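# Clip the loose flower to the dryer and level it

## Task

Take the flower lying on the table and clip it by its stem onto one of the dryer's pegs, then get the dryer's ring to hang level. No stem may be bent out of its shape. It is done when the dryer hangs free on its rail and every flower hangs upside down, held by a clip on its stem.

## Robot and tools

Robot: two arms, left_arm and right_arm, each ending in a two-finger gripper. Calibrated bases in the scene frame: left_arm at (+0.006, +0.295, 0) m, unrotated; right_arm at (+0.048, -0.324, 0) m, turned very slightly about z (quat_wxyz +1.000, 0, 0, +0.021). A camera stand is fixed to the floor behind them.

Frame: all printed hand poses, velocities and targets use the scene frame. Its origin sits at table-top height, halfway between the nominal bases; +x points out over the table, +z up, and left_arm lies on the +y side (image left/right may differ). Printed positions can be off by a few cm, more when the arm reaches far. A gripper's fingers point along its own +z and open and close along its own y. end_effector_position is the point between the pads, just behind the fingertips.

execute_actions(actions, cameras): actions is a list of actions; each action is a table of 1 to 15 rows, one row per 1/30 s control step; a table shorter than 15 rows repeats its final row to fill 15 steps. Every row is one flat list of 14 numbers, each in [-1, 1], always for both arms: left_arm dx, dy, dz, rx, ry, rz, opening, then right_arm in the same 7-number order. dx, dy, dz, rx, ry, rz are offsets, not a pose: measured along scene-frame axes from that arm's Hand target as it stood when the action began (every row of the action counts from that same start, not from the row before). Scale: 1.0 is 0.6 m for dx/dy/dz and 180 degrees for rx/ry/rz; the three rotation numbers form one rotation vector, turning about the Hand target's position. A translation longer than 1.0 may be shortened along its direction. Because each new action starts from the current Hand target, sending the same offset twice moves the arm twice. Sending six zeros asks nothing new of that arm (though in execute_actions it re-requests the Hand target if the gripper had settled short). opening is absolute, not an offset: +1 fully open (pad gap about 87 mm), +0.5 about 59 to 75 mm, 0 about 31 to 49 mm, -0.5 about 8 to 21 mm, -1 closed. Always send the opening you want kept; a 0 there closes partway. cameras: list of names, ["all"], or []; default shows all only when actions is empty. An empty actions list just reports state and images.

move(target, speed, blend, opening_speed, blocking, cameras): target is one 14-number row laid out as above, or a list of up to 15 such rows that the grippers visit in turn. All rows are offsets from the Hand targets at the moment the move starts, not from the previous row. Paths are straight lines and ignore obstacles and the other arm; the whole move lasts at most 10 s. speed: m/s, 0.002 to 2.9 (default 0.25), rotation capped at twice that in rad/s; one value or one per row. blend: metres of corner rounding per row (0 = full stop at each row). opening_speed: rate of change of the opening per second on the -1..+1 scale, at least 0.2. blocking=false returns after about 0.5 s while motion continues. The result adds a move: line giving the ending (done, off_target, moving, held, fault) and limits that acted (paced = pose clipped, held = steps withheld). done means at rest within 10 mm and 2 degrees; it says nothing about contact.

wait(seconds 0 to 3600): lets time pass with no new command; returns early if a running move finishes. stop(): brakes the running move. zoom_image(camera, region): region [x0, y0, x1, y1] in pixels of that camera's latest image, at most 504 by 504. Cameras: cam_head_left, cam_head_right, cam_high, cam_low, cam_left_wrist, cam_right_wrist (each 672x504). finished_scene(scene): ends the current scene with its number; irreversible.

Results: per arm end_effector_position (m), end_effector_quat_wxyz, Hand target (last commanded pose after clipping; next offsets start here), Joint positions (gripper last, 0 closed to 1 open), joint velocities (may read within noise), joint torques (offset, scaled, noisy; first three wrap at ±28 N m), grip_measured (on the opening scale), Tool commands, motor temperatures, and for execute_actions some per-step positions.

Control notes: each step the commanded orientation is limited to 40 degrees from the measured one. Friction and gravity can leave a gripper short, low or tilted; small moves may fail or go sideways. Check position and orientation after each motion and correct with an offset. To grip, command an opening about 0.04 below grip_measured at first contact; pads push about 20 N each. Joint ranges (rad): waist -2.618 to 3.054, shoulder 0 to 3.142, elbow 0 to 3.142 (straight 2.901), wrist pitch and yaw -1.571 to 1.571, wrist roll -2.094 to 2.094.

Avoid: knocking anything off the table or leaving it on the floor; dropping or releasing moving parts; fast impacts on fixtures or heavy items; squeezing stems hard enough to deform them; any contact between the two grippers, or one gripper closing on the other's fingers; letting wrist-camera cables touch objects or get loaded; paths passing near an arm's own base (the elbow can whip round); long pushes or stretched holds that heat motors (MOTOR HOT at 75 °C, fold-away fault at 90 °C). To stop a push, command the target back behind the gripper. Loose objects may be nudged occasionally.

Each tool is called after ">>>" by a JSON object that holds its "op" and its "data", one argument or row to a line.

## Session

Scene 1 is done. Now looking at scene 2.

>>> {"op": "execute_actions", "data": {
  "actions": []
}}

Scene clock: 0.00 s.
left_arm: end_effector_position=(+0.3274, +0.2606, +0.1072) grip_measured=+1.000 end_effector_quat_wxyz=(+0.577, -0.283, +0.761, -0.085) | right_arm: end_effector_position=(+0.3585, -0.2634, +0.1473) grip_measured=+1.000 end_effector_quat_wxyz=(+0.568, -0.002, +0.823, +0.003)
Joint positions: left_arm=[-0.278 0.999 0.301 0.334 -0.46 -0.669 1] | right_arm=[0.313 0.891 0.48 0.029 0.325 0.131 1]
Joint velocities: within noise
Joint torques (N m): no reading
Motor temperatures (°C): left_arm=[25 31 36 31 25 27 22] | right_arm=[24 27 34 30 22 23 22]
Heat: left arm: 36 °C; right arm: 34 °C.
Hand target: left_arm +0.3276, +0.2604, +0.1079; +0.576, -0.283, +0.762, -0.085 | right_arm +0.3608, -0.2625, +0.1542; +0.576, +0.000, +0.818, +0.006
Tool commands: left_gripper/opening=+1.0 right_gripper/opening=+1.0

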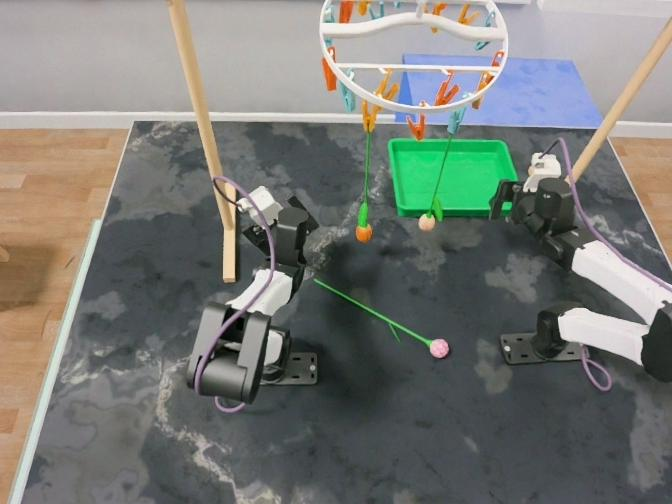

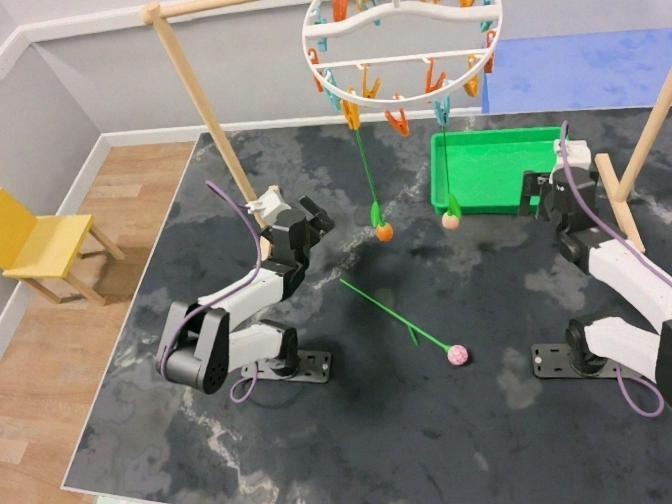

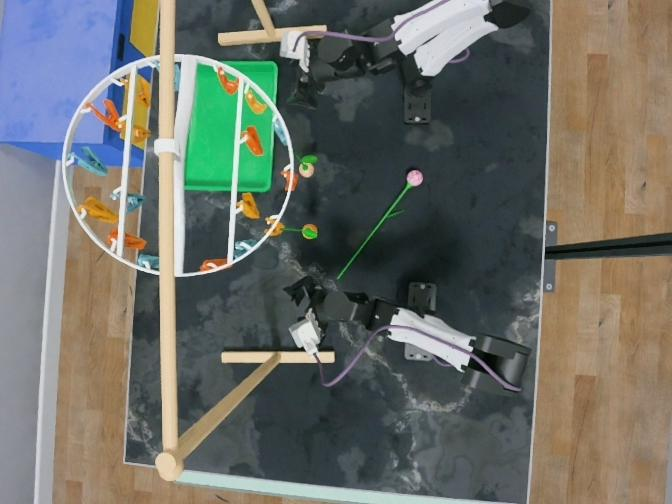

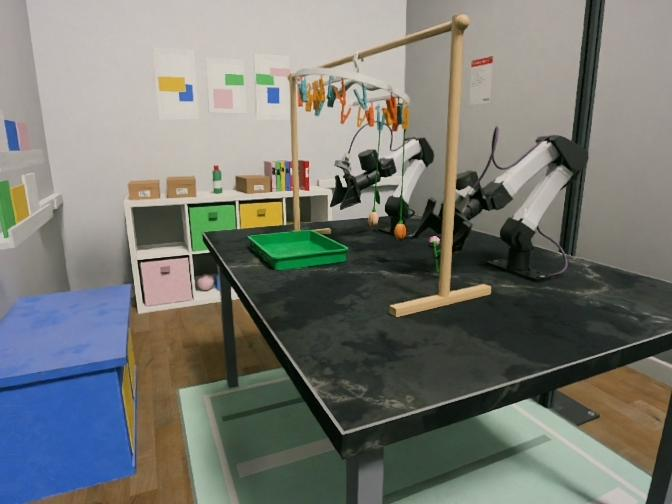

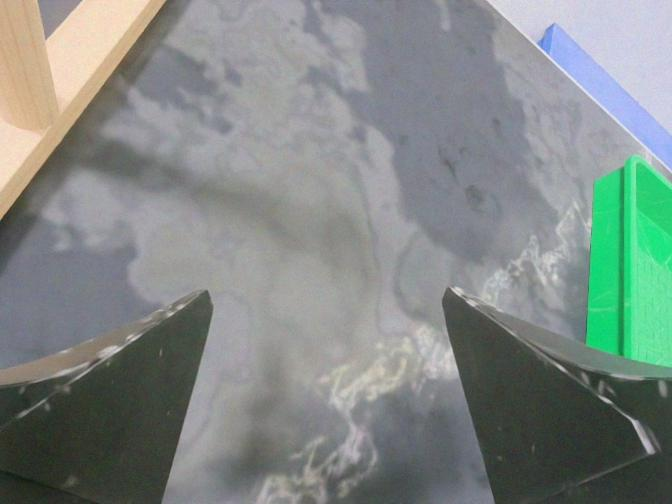

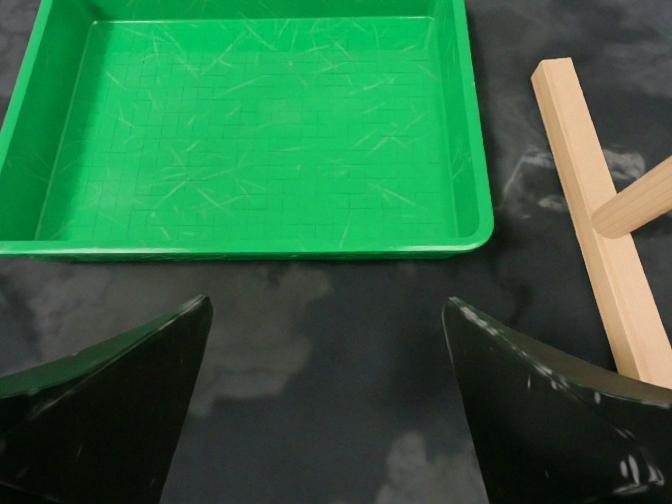

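>>> {"op": "zoom_image", "data": {
  "camera": "cam_high",
  "region": [50, 40, 330, 290]
}}

>>> {"op": "zoom_image", "data": {
  "camera": "cam_head_left",
  "region": [300, 0, 530, 250]
}}

>>> {"op": "zoom_image", "data": {
  "camera": "cam_head_right",
  "region": [290, 0, 520, 250]
}}

>>> {"op": "zoom_image", "data": {
  "camera": "cam_low",
  "region": [270, 10, 480, 290]
}}

Scaled by 1.800 from the camera's image (finer frame: 960x720).

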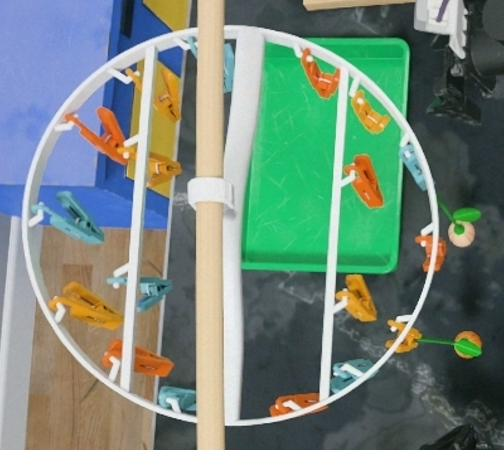

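Scaled by 2.016 from the camera's image (finer frame: 960x720).

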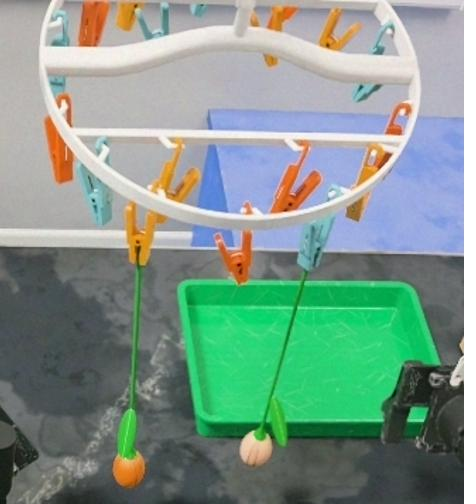

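Scaled by 2.016 from the camera's image (finer frame: 960x720).

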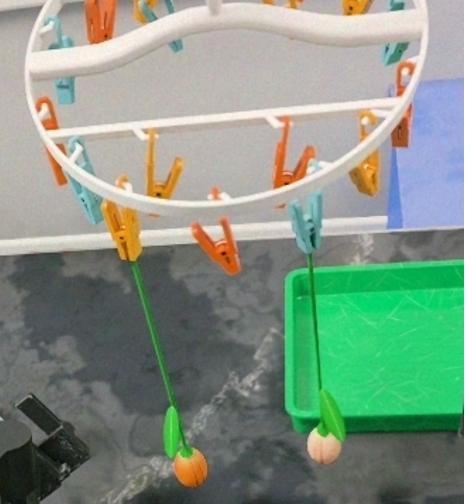

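Scaled by 1.800 from the camera's image (finer frame: 960x720).

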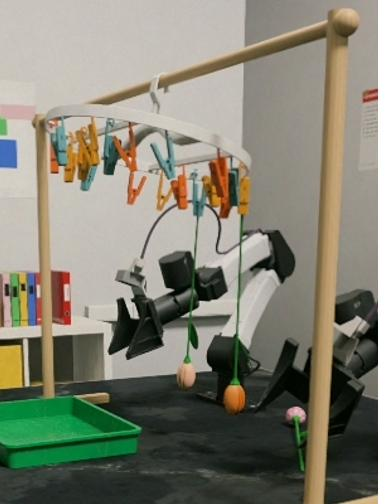

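>>> {"op": "move", "data": {
  "target": [0,0,0,0,0,0,1, -0.0555,0.1158,0.5763,0.1445,-0.2503,0.3113,0.25],
  "speed": 0.2,
  "cameras": ["cam_right_wrist","cam_head_right"]
}}

Scene clock: 71.67 s.
left_arm: end_effector_position=(+0.3274, +0.2606, +0.1072) grip_measured=+1.000 end_effector_quat_wxyz=(+0.577, -0.283, +0.761, -0.085) | right_arm: end_effector_position=(+0.3352, -0.1963, +0.4861) grip_measured=+0.250 end_effector_quat_wxyz=(+0.739, -0.231, +0.453, +0.442)
Joint positions: left_arm=[-0.278 0.999 0.301 0.334 -0.46 -0.669 1] | right_arm=[-0.147 1.105 0.986 1.016 -0.904 0.845 0.625]
Joint torques (N m): left_arm=[-0.16 -1.99 7.91 1.79 -0.14 -0.01] | right_arm=[0.13 -1.59 9.07 1.37 0.18 0.07]
Motor temperatures (°C): left_arm=[25 31 40 36 25 27 22] | right_arm=[24 27 38 35 22 23 22]
Heat: left arm: 40 °C; right arm: 38 °C.
Hand target: left_arm +0.3276, +0.2604, +0.1079; +0.576, -0.283, +0.762, -0.085 | right_arm +0.3275, -0.1930, +0.5000; +0.748, -0.252, +0.431, +0.438
Off the commanded pose: left_arm 0.001 m, 0 deg | right_arm 0.016 m, 4 deg.
move: off_target (right_arm)
Images, in order (width x height): cam_head_right 672x504, cam_right_wrist 672x504.

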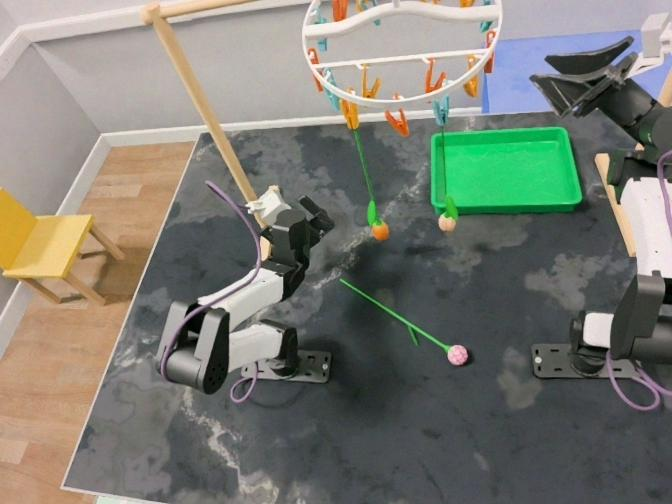

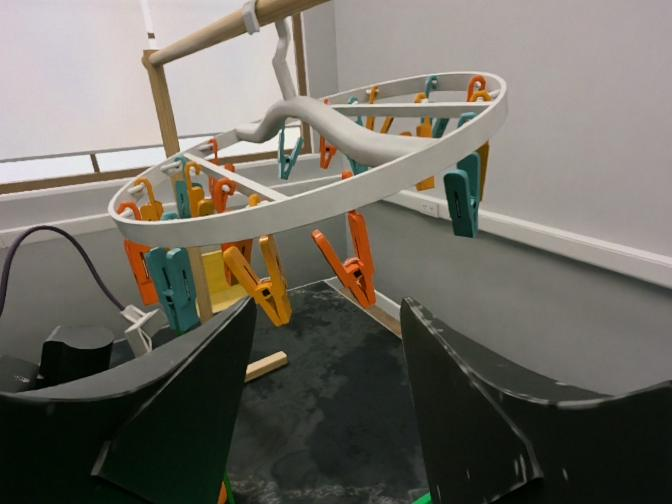

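>>> {"op": "zoom_image", "data": {
  "camera": "cam_right_wrist",
  "region": [95, 100, 325, 330]
}}

>>> {"op": "zoom_image", "data": {
  "camera": "cam_right_wrist",
  "region": [300, 40, 530, 270]
}}

Scaled by 2.191 from the camera's image (finer frame: 960x720).

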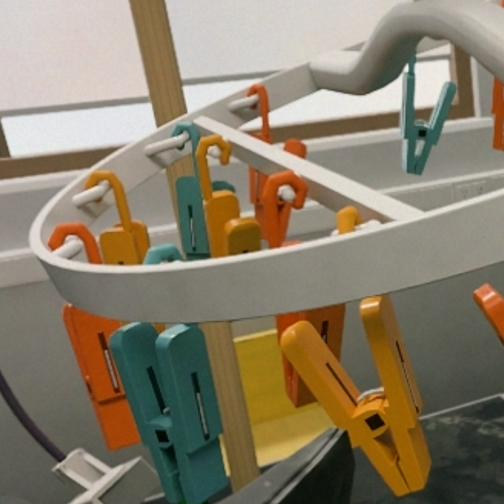

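Scaled by 2.191 from the camera's image (finer frame: 960x720).

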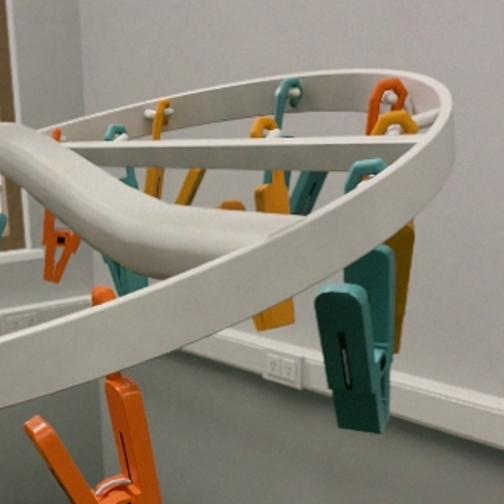

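>>> {"op": "move", "data": {
  "target": [0,0,0,0,0,0,1, -0.0408,0.1117,-0.12,0,0,-0.0111,0.25],
  "speed": 0.12,
  "cameras": ["cam_right_wrist","cam_head_right"]
}}

Scene clock: 261.37 s.
left_arm: end_effector_position=(+0.3274, +0.2606, +0.1072) grip_measured=+1.000 end_effector_quat_wxyz=(+0.577, -0.283, +0.761, -0.085) | right_arm: end_effector_position=(+0.3030, -0.1258, +0.4317) grip_measured=+0.250 end_effector_quat_wxyz=(+0.755, -0.247, +0.432, +0.427)
Joint positions: left_arm=[-0.278 0.999 0.301 0.334 -0.46 -0.669 1] | right_arm=[0.25 0.937 0.724 0.883 -0.623 0.429 0.625]
Joint torques (N m): left_arm=[-0.35 -2.07 7.8 1.75 -0.09 -0.03] | right_arm=[0.21 -2.03 5.46 1.26 0.27 -0.05]
Heat: left arm: 42 °C; right arm: 41 °C.
Hand target: left_arm +0.3276, +0.2604, +0.1079; +0.576, -0.283, +0.762, -0.085 | right_arm +0.3031, -0.1260, +0.4280; +0.755, -0.244, +0.436, +0.424
Off the commanded pose: left_arm 0.001 m, 0 deg | right_arm 0.004 m, 1 deg.
move: done
Images, in order (width x height): cam_head_right 672x504, cam_right_wrist 672x504.

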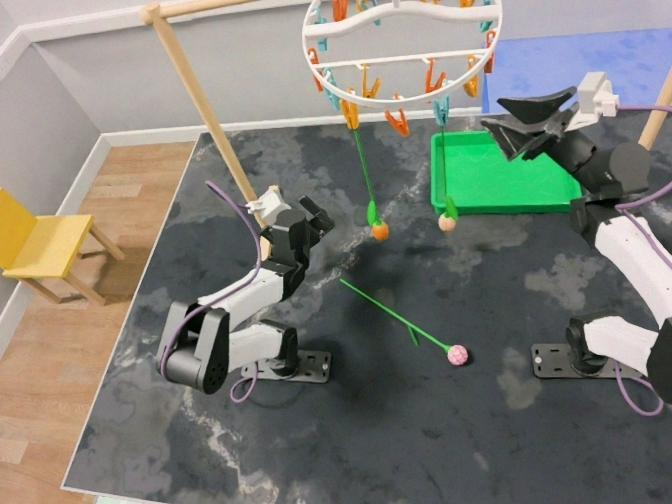

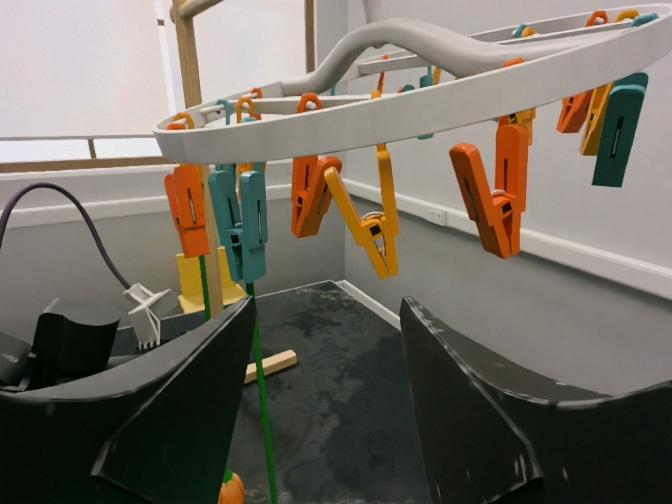

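>>> {"op": "move", "data": {
  "target": [
    [0,0,0,0,0,0,1, 0.0587,0.0488,0.035,0,0,0,0.25],
    [0,0,0,0,0,0,1, 0.0882,0.0983,0.07,0,0,0,0.25]
  ],
  "speed": 0.07,
  "blend": [0.02,0],
  "cameras": ["cam_right_wrist"]
}}

Scene clock: 277.77 s.
left_arm: end_effector_position=(+0.3274, +0.2606, +0.1072) grip_measured=+1.000 end_effector_quat_wxyz=(+0.577, -0.283, +0.761, -0.085) | right_arm: end_effector_position=(+0.3555, -0.0677, +0.4581) grip_measured=+0.250 end_effector_quat_wxyz=(+0.748, -0.245, +0.444, +0.428)
Joint positions: left_arm=[-0.278 0.999 0.301 0.334 -0.46 -0.669 1] | right_arm=[0.418 1.218 1.007 0.792 -0.486 0.313 0.625]
Joint torques (N m): left_arm=[-0.4 -1.98 7.88 1.81 -0.12 0.05] | right_arm=[0.21 -2.86 9.83 1.43 0.22 -0.08]
Heat: left arm: 43 °C; right arm: 41 °C.
Hand target: left_arm +0.3276, +0.2604, +0.1079; +0.576, -0.283, +0.762, -0.085 | right_arm +0.3560, -0.0671, +0.4700; +0.755, -0.244, +0.436, +0.424
Off the commanded pose: left_arm 0.001 m, 0 deg | right_arm 0.012 m, 1 deg.
move: off_target (right_arm)

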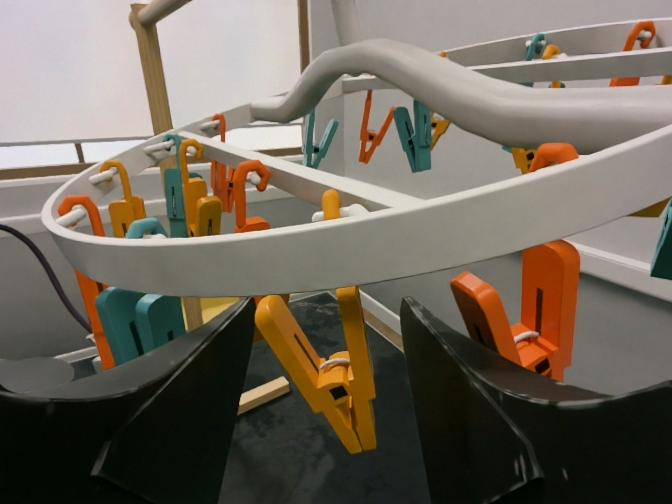

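>>> {"op": "move", "data": {
  "target": [
    [0,0,0,0,0,0,1, -0.0137,-0.0033,0,0,0,0,0.25],
    [0,0,0,0,0,0,1, -0.0137,-0.0033,0,0,0,0,-0.25]
  ],
  "speed": 0.04,
  "opening_speed": 0.8,
  "cameras": ["cam_right_wrist","cam_high"]
}}

Scene clock: 317.60 s.
left_arm: end_effector_position=(+0.3274, +0.2606, +0.1072) grip_measured=+1.000 end_effector_quat_wxyz=(+0.577, -0.283, +0.761, -0.085) | right_arm: end_effector_position=(+0.3527, -0.0669, +0.4588) grip_measured=-0.248 end_effector_quat_wxyz=(+0.747, -0.245, +0.446, +0.428)
Joint positions: left_arm=[-0.278 0.999 0.301 0.334 -0.46 -0.669 1] | right_arm=[0.427 1.207 1.007 0.775 -0.478 0.307 0.376]
Joint torques (N m): left_arm=[0.03 -1.81 7.58 1.78 -0.15 -0.02] | right_arm=[0.21 -4.48 8.12 1.48 0.18 -0.07]
Motor temperatures (°C): left_arm=[25 29 43 39 25 27 22] | right_arm=[24 27 43 32 23 23 22]
Heat: left arm: 43 °C; right arm: 43 °C.
Hand target: left_arm +0.3276, +0.2604, +0.1079; +0.576, -0.283, +0.762, -0.085 | right_arm +0.3478, -0.0691, +0.4700; +0.755, -0.244, +0.436, +0.424
Off the commanded pose: left_arm 0.001 m, 0 deg | right_arm 0.013 m, 2 deg.
move: off_target (right_arm); target 2's new opening was sent with right_arm's hand 0.012 m and 2 deg from that target
Images, in order (width x height): cam_high 672x504, cam_right_wrist 672x504.

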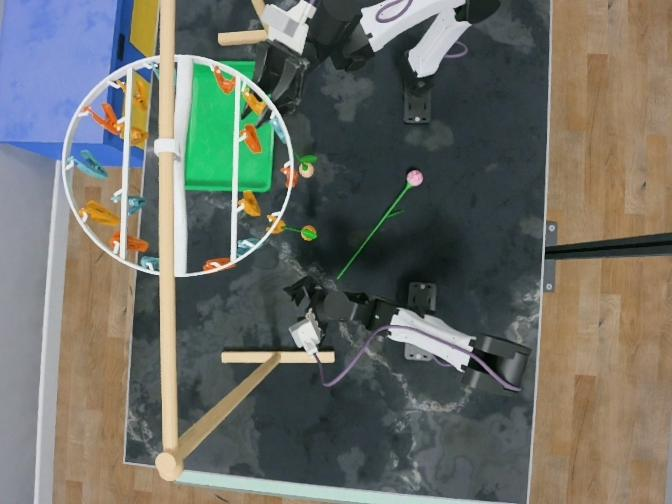

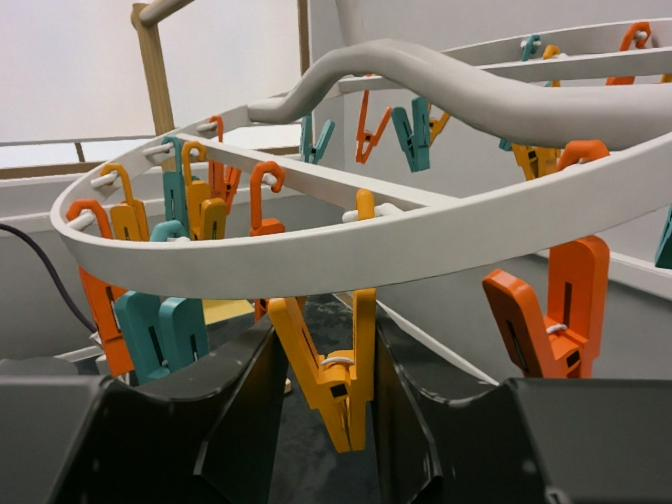

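>>> {"op": "move", "data": {
  "target": [
    [0,0,0,0,0,0,1, 0.04,-0.0155,0,0,0,0.0233,-0.25],
    [0,0,0,0,0,0,1, 0.081,-0.0242,0,0,0,0.0461,-0.25],
    [0,0,0,0,0,0,1, 0.1227,-0.0253,0,0,0,0.0694,-0.25],
    [0,0,0,0,0,0,1, 0.1643,-0.019,0,0,0,0.0928,-0.25],
    [0,0,0,0,0,0,1, 0.1803,-0.0145,0,0,0,0.1017,-0.25]
  ],
  "speed": 0.05,
  "blend": [0.008,0.008,0.008,0.008,0],
  "cameras": ["cam_right_wrist","cam_high","cam_head_right"]
}}

Scene clock: 334.27 s.
left_arm: end_effector_position=(+0.3274, +0.2606, +0.1072) grip_measured=+1.000 end_effector_quat_wxyz=(+0.577, -0.283, +0.761, -0.085) | right_arm: end_effector_position=(+0.4568, -0.0747, +0.4617) grip_measured=-0.249 end_effector_quat_wxyz=(+0.670, -0.300, +0.407, +0.544)
Joint positions: left_arm=[-0.278 0.999 0.301 0.334 -0.46 -0.669 1] | right_arm=[0.175 1.79 1.484 1.195 -0.891 0.81 0.375]
Joint torques (N m): left_arm=[-0.32 -1.96 7.75 1.78 -0.12 -0.03] | right_arm=[-1.09 -6.37 8.92 1.27 0.19 0.15]
Heat: left arm: 43 °C; right arm: 43 °C.
Hand target: left_arm +0.3276, +0.2604, +0.1079; +0.576, -0.283, +0.762, -0.085 | right_arm +0.4559, -0.0778, +0.4700; +0.678, -0.310, +0.391, +0.539
Off the commanded pose: left_arm 0.001 m, 0 deg | right_arm 0.009 m, 2 deg.
move: done; blend cut to 0.007 m at target 4
Images, in order (width x height): cam_head_right 672x504, cam_high 672x504, cam_right_wrist 672x504.

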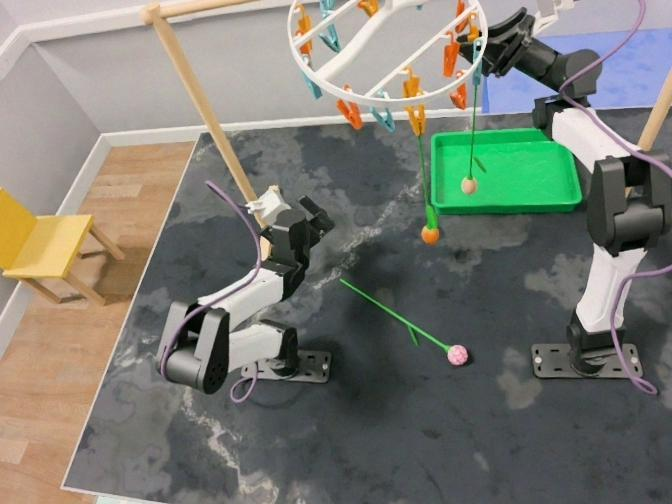

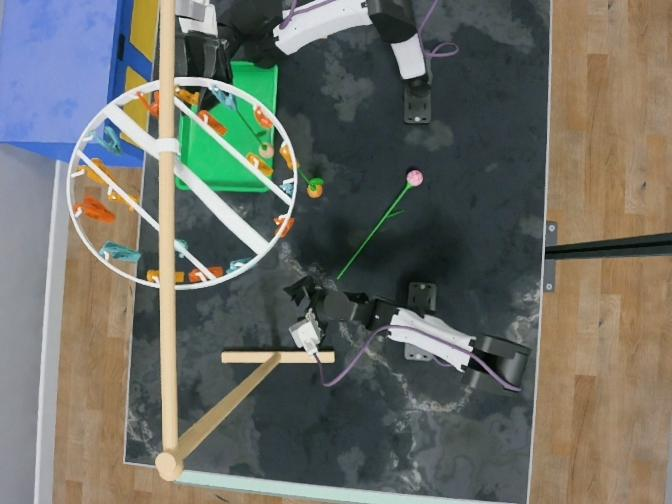

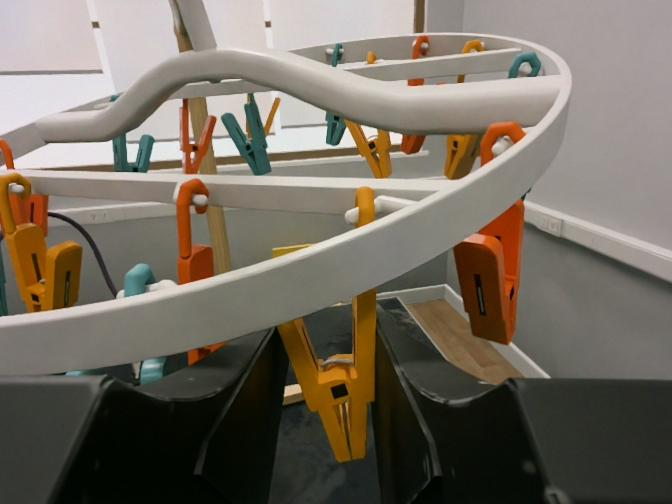

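>>> {"op": "move", "data": {
  "target": [
    [0,0,0,0,0,0,1, 0,0,0,0,0,0,0.25],
    [0,0,0,0,0,0,1, -0.0325,-0.1267,-0.075,0,0,0,0.25],
    [0,0,0,0,0,0,1, -0.1682,-0.1453,-0.1,0,0,-0.055,0.25],
    [0,0,0,0,0,0,1, -0.3048,-0.017,-0.095,0,0,-0.0772,0.25]
  ],
  "speed": [0.06,0.06,0.1,0.08],
  "blend": [0,0.015,0.02,0],
  "cameras": ["cam_right_wrist","cam_high","cam_head_right"]
}}

Scene clock: 371.33 s.
left_arm: end_effector_position=(+0.3274, +0.2606, +0.1072) grip_measured=+1.000 end_effector_quat_wxyz=(+0.577, -0.283, +0.761, -0.085) | right_arm: end_effector_position=(+0.2735, -0.0874, +0.4140) grip_measured=+0.250 end_effector_quat_wxyz=(+0.737, -0.263, +0.424, +0.457)
Joint positions: left_arm=[-0.278 0.999 0.301 0.334 -0.46 -0.669 1] | right_arm=[0.464 0.904 0.657 0.86 -0.512 0.333 0.625]
Joint torques (N m): left_arm=[-0.36 -1.85 7.82 1.78 -0.08 -0.02] | right_arm=[0.2 -1.88 6.26 1.4 0.21 -0.09]
Heat: left arm: 43 °C; right arm: 42 °C.
Hand target: left_arm +0.3276, +0.2604, +0.1079; +0.576, -0.283, +0.762, -0.085 | right_arm +0.2731, -0.0879, +0.4130; +0.738, -0.261, +0.426, +0.453
Off the commanded pose: left_arm 0.001 m, 0 deg | right_arm 0.001 m, 1 deg.
move: done
Images, in order (width x height): cam_head_right 672x504, cam_high 672x504, cam_right_wrist 672x504.

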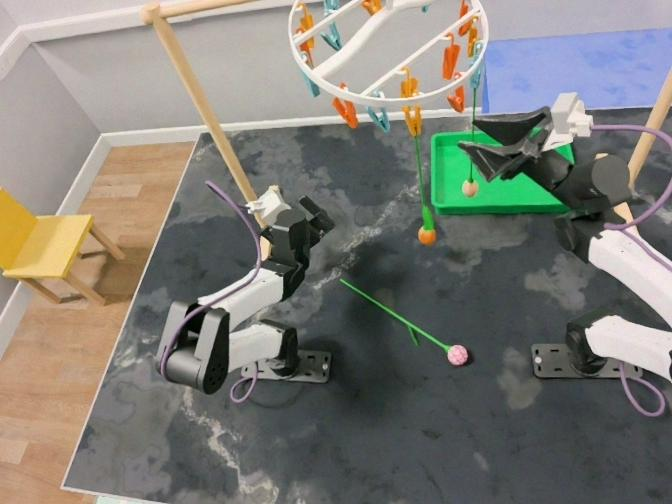

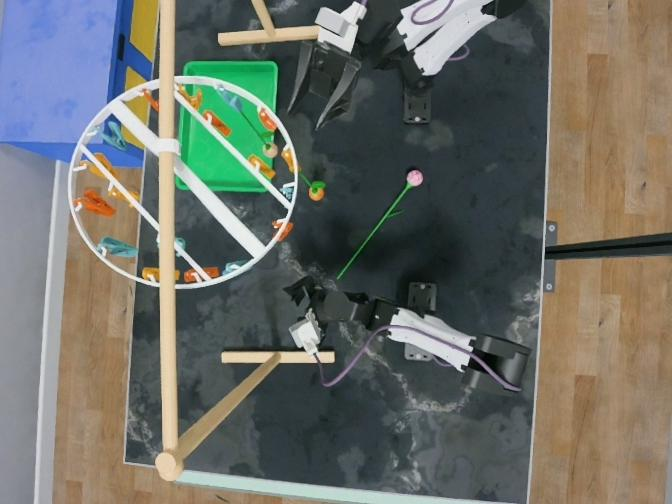

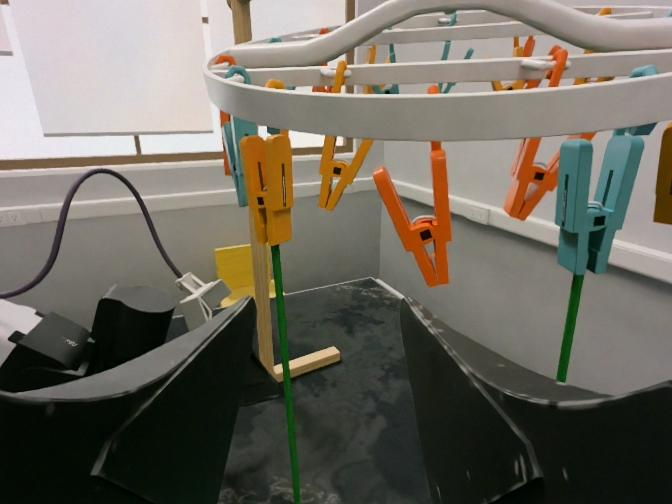

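>>> {"op": "move", "data": {
  "target": [
    [0,0,0,0,0,0,1, 0.0775,0.0015,0.04,0,0,-0.029,0.25],
    [0,0,0,0,0,0,1, 0.1082,0.0507,0.0767,0,0,-0.029,0.25]
  ],
  "speed": 0.07,
  "blend": [0.015,0],
  "cameras": ["cam_right_wrist"]
}}

Scene clock: 393.10 s.
left_arm: end_effector_position=(+0.3274, +0.2606, +0.1072) grip_measured=+1.000 end_effector_quat_wxyz=(+0.577, -0.283, +0.761, -0.085) | right_arm: end_effector_position=(+0.3374, -0.0580, +0.4468) grip_measured=+0.250 end_effector_quat_wxyz=(+0.751, -0.243, +0.446, +0.422)
Joint positions: left_arm=[-0.278 0.999 0.301 0.334 -0.46 -0.669 1] | right_arm=[0.5 1.163 0.935 0.784 -0.406 0.255 0.625]
Joint torques (N m): left_arm=[-0.16 -2.22 7.8 1.77 -0.11 -0.01] | right_arm=[0.21 -2.45 9.77 1.51 0.15 -0.08]
Heat: left arm: 43 °C; right arm: 42 °C.
Hand target: left_arm +0.3276, +0.2604, +0.1079; +0.576, -0.283, +0.762, -0.085 | right_arm +0.3379, -0.0575, +0.4591; +0.758, -0.241, +0.437, +0.419
Off the commanded pose: left_arm 0.001 m, 0 deg | right_arm 0.012 m, 1 deg.
move: off_target (right_arm)

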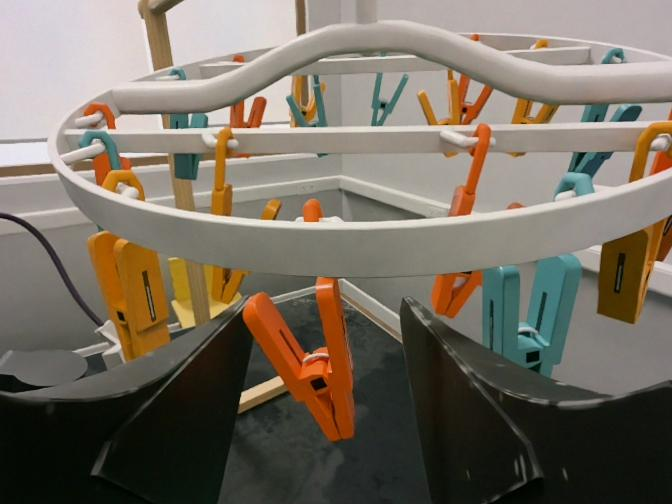

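>>> {"op": "move", "data": {
  "target": [
    [0,0,0,0,0,0,1, -0.0158,0.01,0,0,0,0,0.25],
    [0,0,0,0,0,0,1, -0.0158,0.01,0,0,0,0,-0.25]
  ],
  "speed": 0.04,
  "opening_speed": 0.8,
  "cameras": ["cam_right_wrist"]
}}

Scene clock: 404.70 s.
left_arm: end_effector_position=(+0.3274, +0.2606, +0.1072) grip_measured=+1.000 end_effector_quat_wxyz=(+0.577, -0.283, +0.761, -0.085) | right_arm: end_effector_position=(+0.3334, -0.0485, +0.4432) grip_measured=-0.247 end_effector_quat_wxyz=(+0.748, -0.243, +0.451, +0.421)
Joint positions: left_arm=[-0.278 0.999 0.301 0.334 -0.46 -0.669 1] | right_arm=[0.544 1.163 0.935 0.761 -0.368 0.228 0.377]
Joint torques (N m): left_arm=[-0.17 -1.95 7.75 1.76 -0.11 -0.03] | right_arm=[0.18 -4.18 9.06 1.57 0.13 -0.06]
Heat: left arm: 44 °C; right arm: 42 °C.
Hand target: left_arm +0.3276, +0.2604, +0.1079; +0.576, -0.283, +0.762, -0.085 | right_arm +0.3286, -0.0515, +0.4590; +0.758, -0.241, +0.437, +0.419
Off the commanded pose: left_arm 0.001 m, 0 deg | right_arm 0.017 m, 2 deg.
move: off_target (right_arm); target 2's new opening was sent with right_arm's hand 0.017 m and 2 deg from that target

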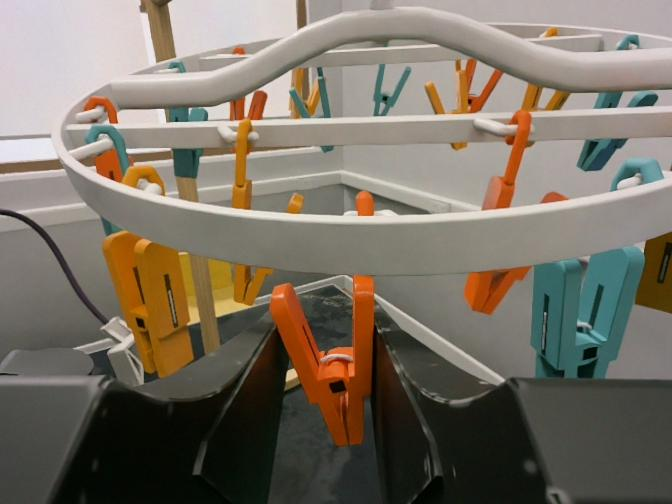

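>>> {"op": "move", "data": {
  "target": [
    [0,0,0,0,0,0,1, 0.0383,-0.0172,0,0,0,0.0233,-0.25],
    [0,0,0,0,0,0,1, 0.073,-0.0338,0,0,0,0.0461,-0.25],
    [0,0,0,0,0,0,1, 0.1098,-0.044,0,0,0,0.0694,-0.25],
    [0,0,0,0,0,0,1, 0.1483,-0.0477,0,0,0,0.0928,-0.25],
    [0,0,0,0,0,0,1, 0.1797,-0.0452,0,0,0,0.1111,-0.25]
  ],
  "speed": 0.05,
  "blend": [0.008,0.008,0.008,0.008,0],
  "cameras": ["cam_right_wrist","cam_high","cam_head_right"]
}}

Scene clock: 423.20 s.
left_arm: end_effector_position=(+0.3274, +0.2606, +0.1072) grip_measured=+1.000 end_effector_quat_wxyz=(+0.577, -0.283, +0.761, -0.085) | right_arm: end_effector_position=(+0.4380, -0.0756, +0.4493) grip_measured=-0.248 end_effector_quat_wxyz=(+0.664, -0.302, +0.408, +0.549)
Joint positions: left_arm=[-0.278 0.999 0.301 0.334 -0.46 -0.669 1] | right_arm=[0.181 1.731 1.367 1.255 -0.896 0.822 0.376]
Joint torques (N m): left_arm=[-0.06 -2.06 7.69 1.81 -0.04 0.04] | right_arm=[-1.07 -5.98 8.92 1.33 0.17 0.11]
Heat: left arm: 44 °C; right arm: 42 °C.
Hand target: left_arm +0.3276, +0.2604, +0.1079; +0.576, -0.283, +0.762, -0.085 | right_arm +0.4364, -0.0787, +0.4590; +0.674, -0.313, +0.389, +0.544
Off the commanded pose: left_arm 0.001 m, 0 deg | right_arm 0.010 m, 3 deg.
move: off_target (right_arm)
Images, in order (width x height): cam_head_right 672x504, cam_high 672x504, cam_right_wrist 672x504.

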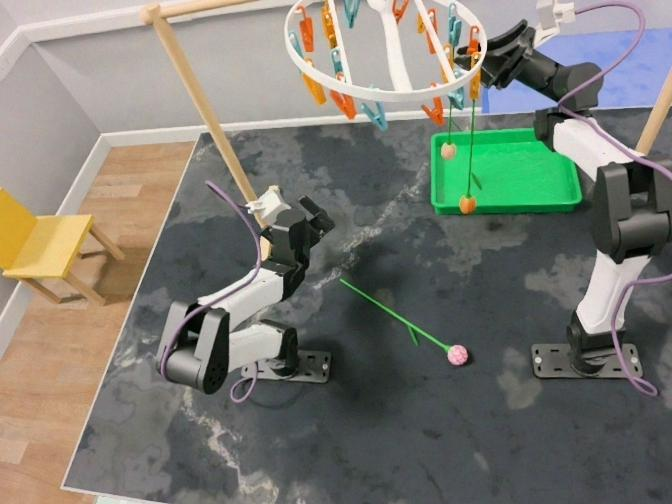

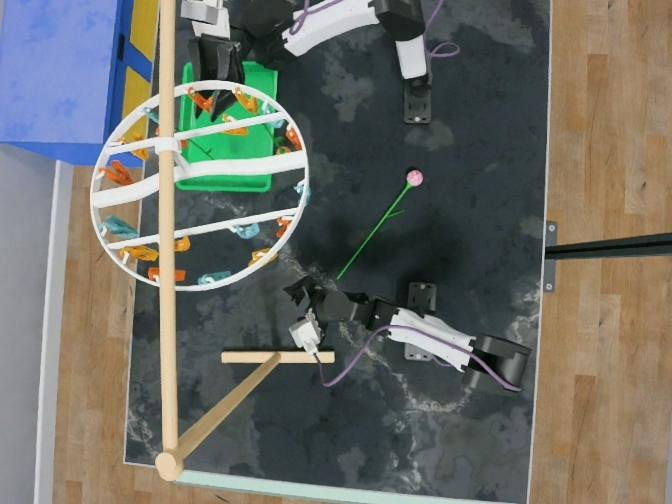

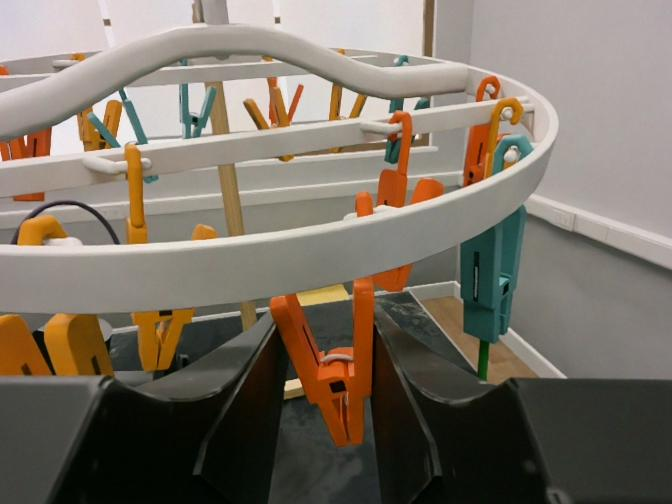

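>>> {"op": "move", "data": {
  "target": [
    [0,0,0,0,0,0,1, 0,0,0,0,0,0,0.25],
    [0,0,0,0,0,0,1, -0.0275,-0.1272,-0.075,0,0,0,0.25],
    [0,0,0,0,0,0,1, -0.1607,-0.1438,-0.0817,0,0,-0.065,0.2],
    [0,0,0,0,0,0,1, -0.269,-0.1022,-0.0817,0,0,-0.115,0.2]
  ],
  "speed": [0.06,0.06,0.1,0.08],
  "blend": [0,0.015,0.02,0],
  "cameras": ["cam_right_wrist","cam_high","cam_head_right"]
}}

Scene clock: 457.10 s.
left_arm: end_effector_position=(+0.3274, +0.2606, +0.1072) grip_measured=+1.000 end_effector_quat_wxyz=(+0.577, -0.283, +0.761, -0.085) | right_arm: end_effector_position=(+0.2747, -0.1396, +0.4097) grip_measured=+0.200 end_effector_quat_wxyz=(+0.759, -0.241, +0.438, +0.418)
Joint positions: left_arm=[-0.278 0.999 0.301 0.334 -0.46 -0.669 1] | right_arm=[0.239 0.762 0.59 0.828 -0.611 0.417 0.6]
Joint torques (N m): left_arm=[-0.4 -1.94 7.73 1.76 -0.1 0.01] | right_arm=[0.21 -0.72 6.6 1.28 0.26 -0.09]
Heat: left arm: 44 °C; right arm: 42 °C.
Hand target: left_arm +0.3276, +0.2604, +0.1079; +0.576, -0.283, +0.762, -0.085 | right_arm +0.2749, -0.1400, +0.4100; +0.761, -0.238, +0.439, +0.414
Off the commanded pose: left_arm 0.001 m, 0 deg | right_arm 0.001 m, 1 deg.
move: done; blend cut to 0 m at target 3
Images, in order (width x height): cam_head_right 672x504, cam_high 672x504, cam_right_wrist 672x504.

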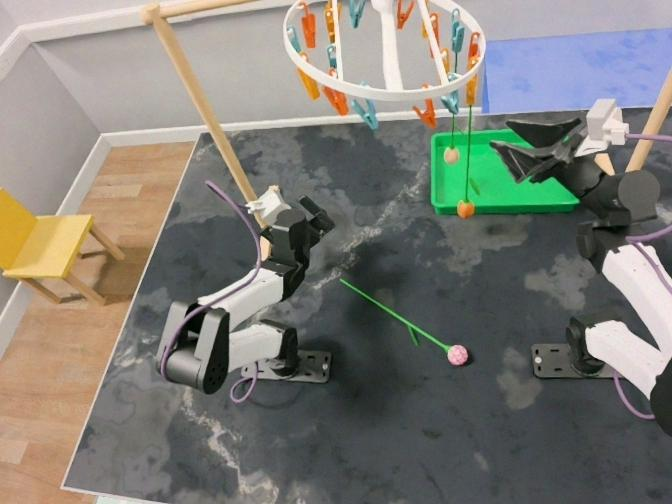

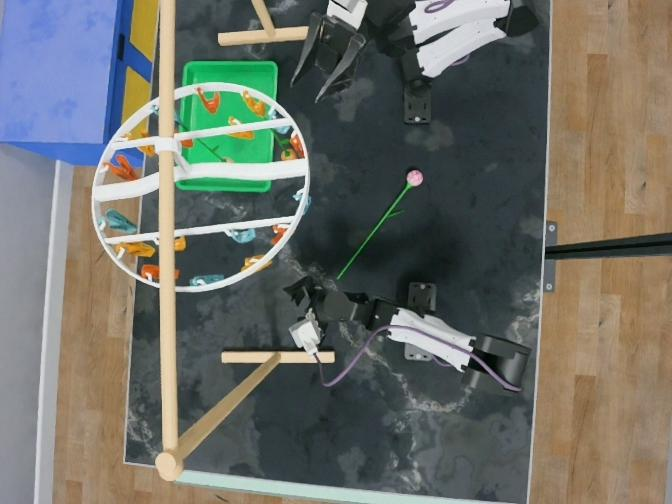

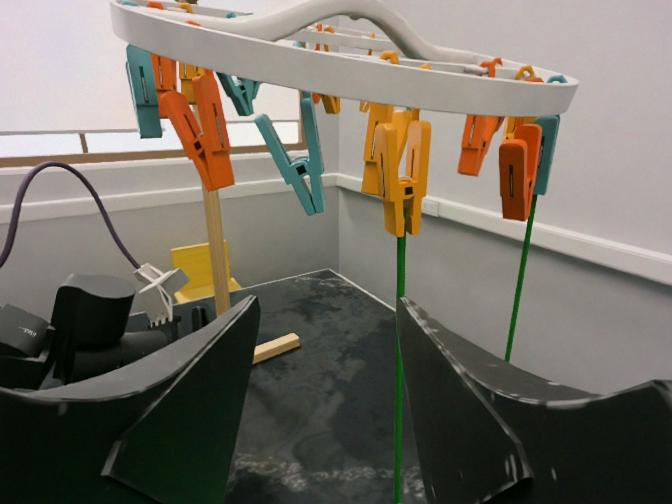

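>>> {"op": "move", "data": {
  "target": [
    [0,0,0,0,0,0,1, 0.0345,0.1143,0.0717,0,0,0,0.1],
    [0,0,0,0,0,0,1, 0.0652,0.1643,0.1083,0,0,0,0.1]
  ],
  "speed": 0.07,
  "blend": [0.015,0],
  "cameras": ["cam_right_wrist"]
}}

Scene clock: 491.43 s.
left_arm: end_effector_position=(+0.3274, +0.2606, +0.1072) grip_measured=+1.000 end_effector_quat_wxyz=(+0.577, -0.283, +0.761, -0.085) | right_arm: end_effector_position=(+0.3143, -0.0413, +0.4625) grip_measured=+0.100 end_effector_quat_wxyz=(+0.754, -0.241, +0.447, +0.417)
Joint positions: left_arm=[-0.278 0.999 0.301 0.334 -0.46 -0.669 1] | right_arm=[0.628 1.12 0.981 0.669 -0.287 0.174 0.55]
Joint torques (N m): left_arm=[-0.2 -1.94 7.83 1.77 -0.12 0.01] | right_arm=[0.2 -2.19 9.89 1.58 0.13 -0.06]
Heat: left arm: 44 °C; right arm: 42 °C.
Hand target: left_arm +0.3276, +0.2604, +0.1079; +0.576, -0.283, +0.762, -0.085 | right_arm +0.3141, -0.0413, +0.4748; +0.761, -0.238, +0.439, +0.414
Off the commanded pose: left_arm 0.001 m, 0 deg | right_arm 0.013 m, 1 deg.
move: off_target (right_arm)

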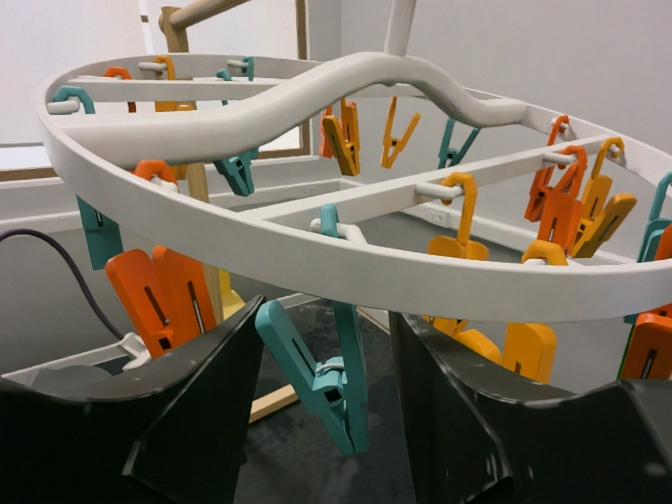

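>>> {"op": "move", "data": {
  "target": [
    [0,0,0,0,0,0,1, -0.0105,-0.0125,0,0,0,0,0.1],
    [0,0,0,0,0,0,1, -0.0105,-0.0125,0,0,0,0,-0.25]
  ],
  "speed": 0.04,
  "opening_speed": 0.8,
  "cameras": ["cam_right_wrist"]
}}

Scene clock: 500.53 s.
left_arm: end_effector_position=(+0.3274, +0.2606, +0.1072) grip_measured=+1.000 end_effector_quat_wxyz=(+0.577, -0.283, +0.761, -0.085) | right_arm: end_effector_position=(+0.3104, -0.0444, +0.4650) grip_measured=-0.125 end_effector_quat_wxyz=(+0.754, -0.241, +0.447, +0.417)
Joint positions: left_arm=[-0.278 0.999 0.301 0.334 -0.46 -0.669 1] | right_arm=[0.628 1.102 0.981 0.65 -0.286 0.174 0.437]
Joint torques (N m): left_arm=[-0.1 -1.94 7.66 1.76 -0.08 0.03] | right_arm=[-0.57 -3.49 8.16 1.59 0.02 0]
Heat: left arm: 44 °C; right arm: 42 °C.
Hand target: left_arm +0.3276, +0.2604, +0.1079; +0.576, -0.283, +0.762, -0.085 | right_arm +0.3077, -0.0488, +0.4748; +0.761, -0.238, +0.439, +0.415
Off the commanded pose: left_arm 0.001 m, 0 deg | right_arm 0.011 m, 1 deg.
move: off_target (right_arm); target 2's new opening was sent with right_arm's hand 0.011 m and 1 deg from that target

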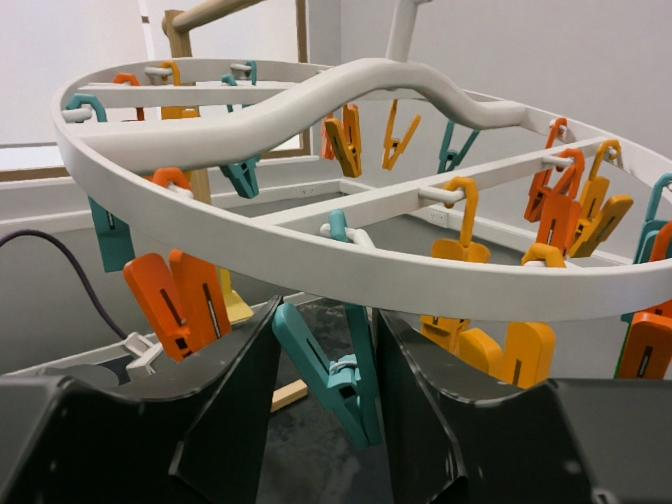

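>>> {"op": "move", "data": {
  "target": [
    [0,0,0,0,0,0,1, 0.0348,-0.026,0,0,0,0.0233,-0.17],
    [0,0,0,0,0,0,1, 0.0707,-0.054,0,0,0,0.0461,-0.17],
    [0,0,0,0,0,0,1, 0.1108,-0.0755,0,0,0,0.0694,-0.17],
    [0,0,0,0,0,0,1, 0.1447,-0.0873,0,0,0,0.088,-0.17]
  ],
  "speed": 0.05,
  "blend": [0.008,0.008,0.008,0],
  "cameras": ["cam_right_wrist","cam_high","cam_head_left"]
}}

Scene clock: 517.80 s.
left_arm: end_effector_position=(+0.3274, +0.2606, +0.1072) grip_measured=+1.000 end_effector_quat_wxyz=(+0.577, -0.283, +0.761, -0.085) | right_arm: end_effector_position=(+0.3961, -0.0987, +0.4654) grip_measured=-0.125 end_effector_quat_wxyz=(+0.689, -0.286, +0.417, +0.520)
Joint positions: left_arm=[-0.278 0.999 0.301 0.334 -0.46 -0.669 1] | right_arm=[0.16 1.492 1.189 1.142 -0.854 0.745 0.437]
Joint torques (N m): left_arm=[-0.16 -2.11 7.84 1.81 -0.14 -0.05] | right_arm=[-1.13 -4.31 8.92 1.29 0.1 0.1]
Heat: left arm: 44 °C; right arm: 42 °C.
Hand target: left_arm +0.3276, +0.2604, +0.1079; +0.576, -0.283, +0.762, -0.085 | right_arm +0.3946, -0.1012, +0.4749; +0.696, -0.296, +0.402, +0.516
Off the commanded pose: left_arm 0.001 m, 0 deg | right_arm 0.010 m, 2 deg.
move: done
Images, in order (width x height): cam_head_left 672x504, cam_high 672x504, cam_right_wrist 672x504.

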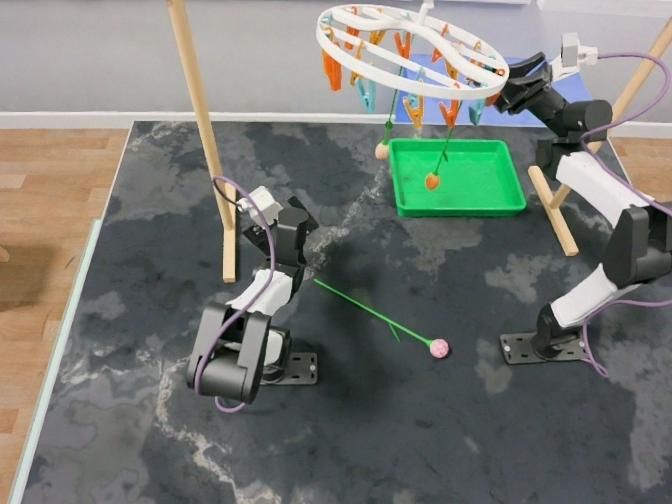

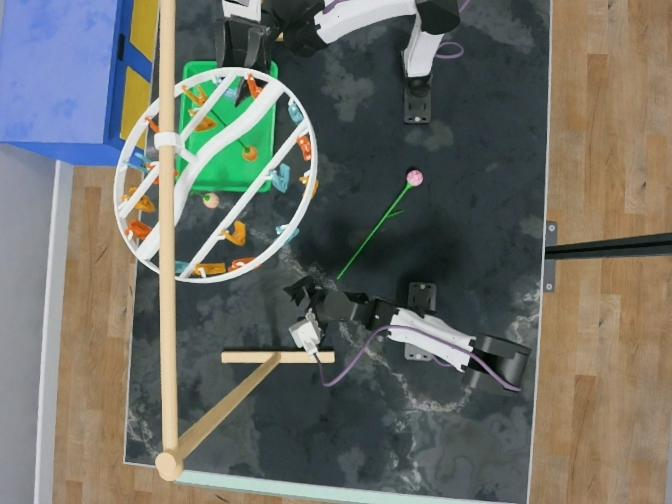

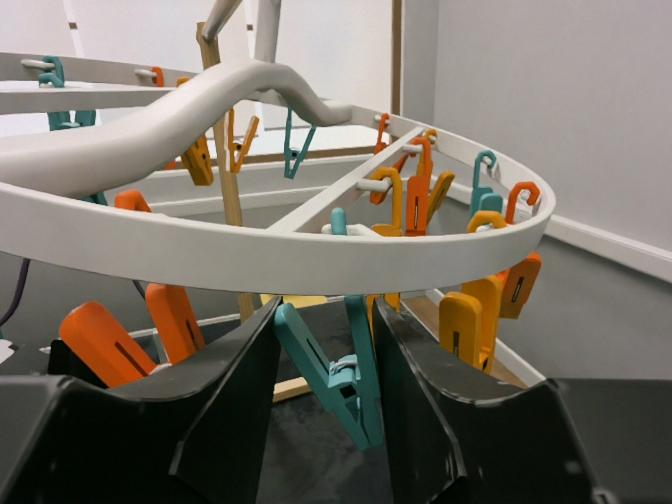

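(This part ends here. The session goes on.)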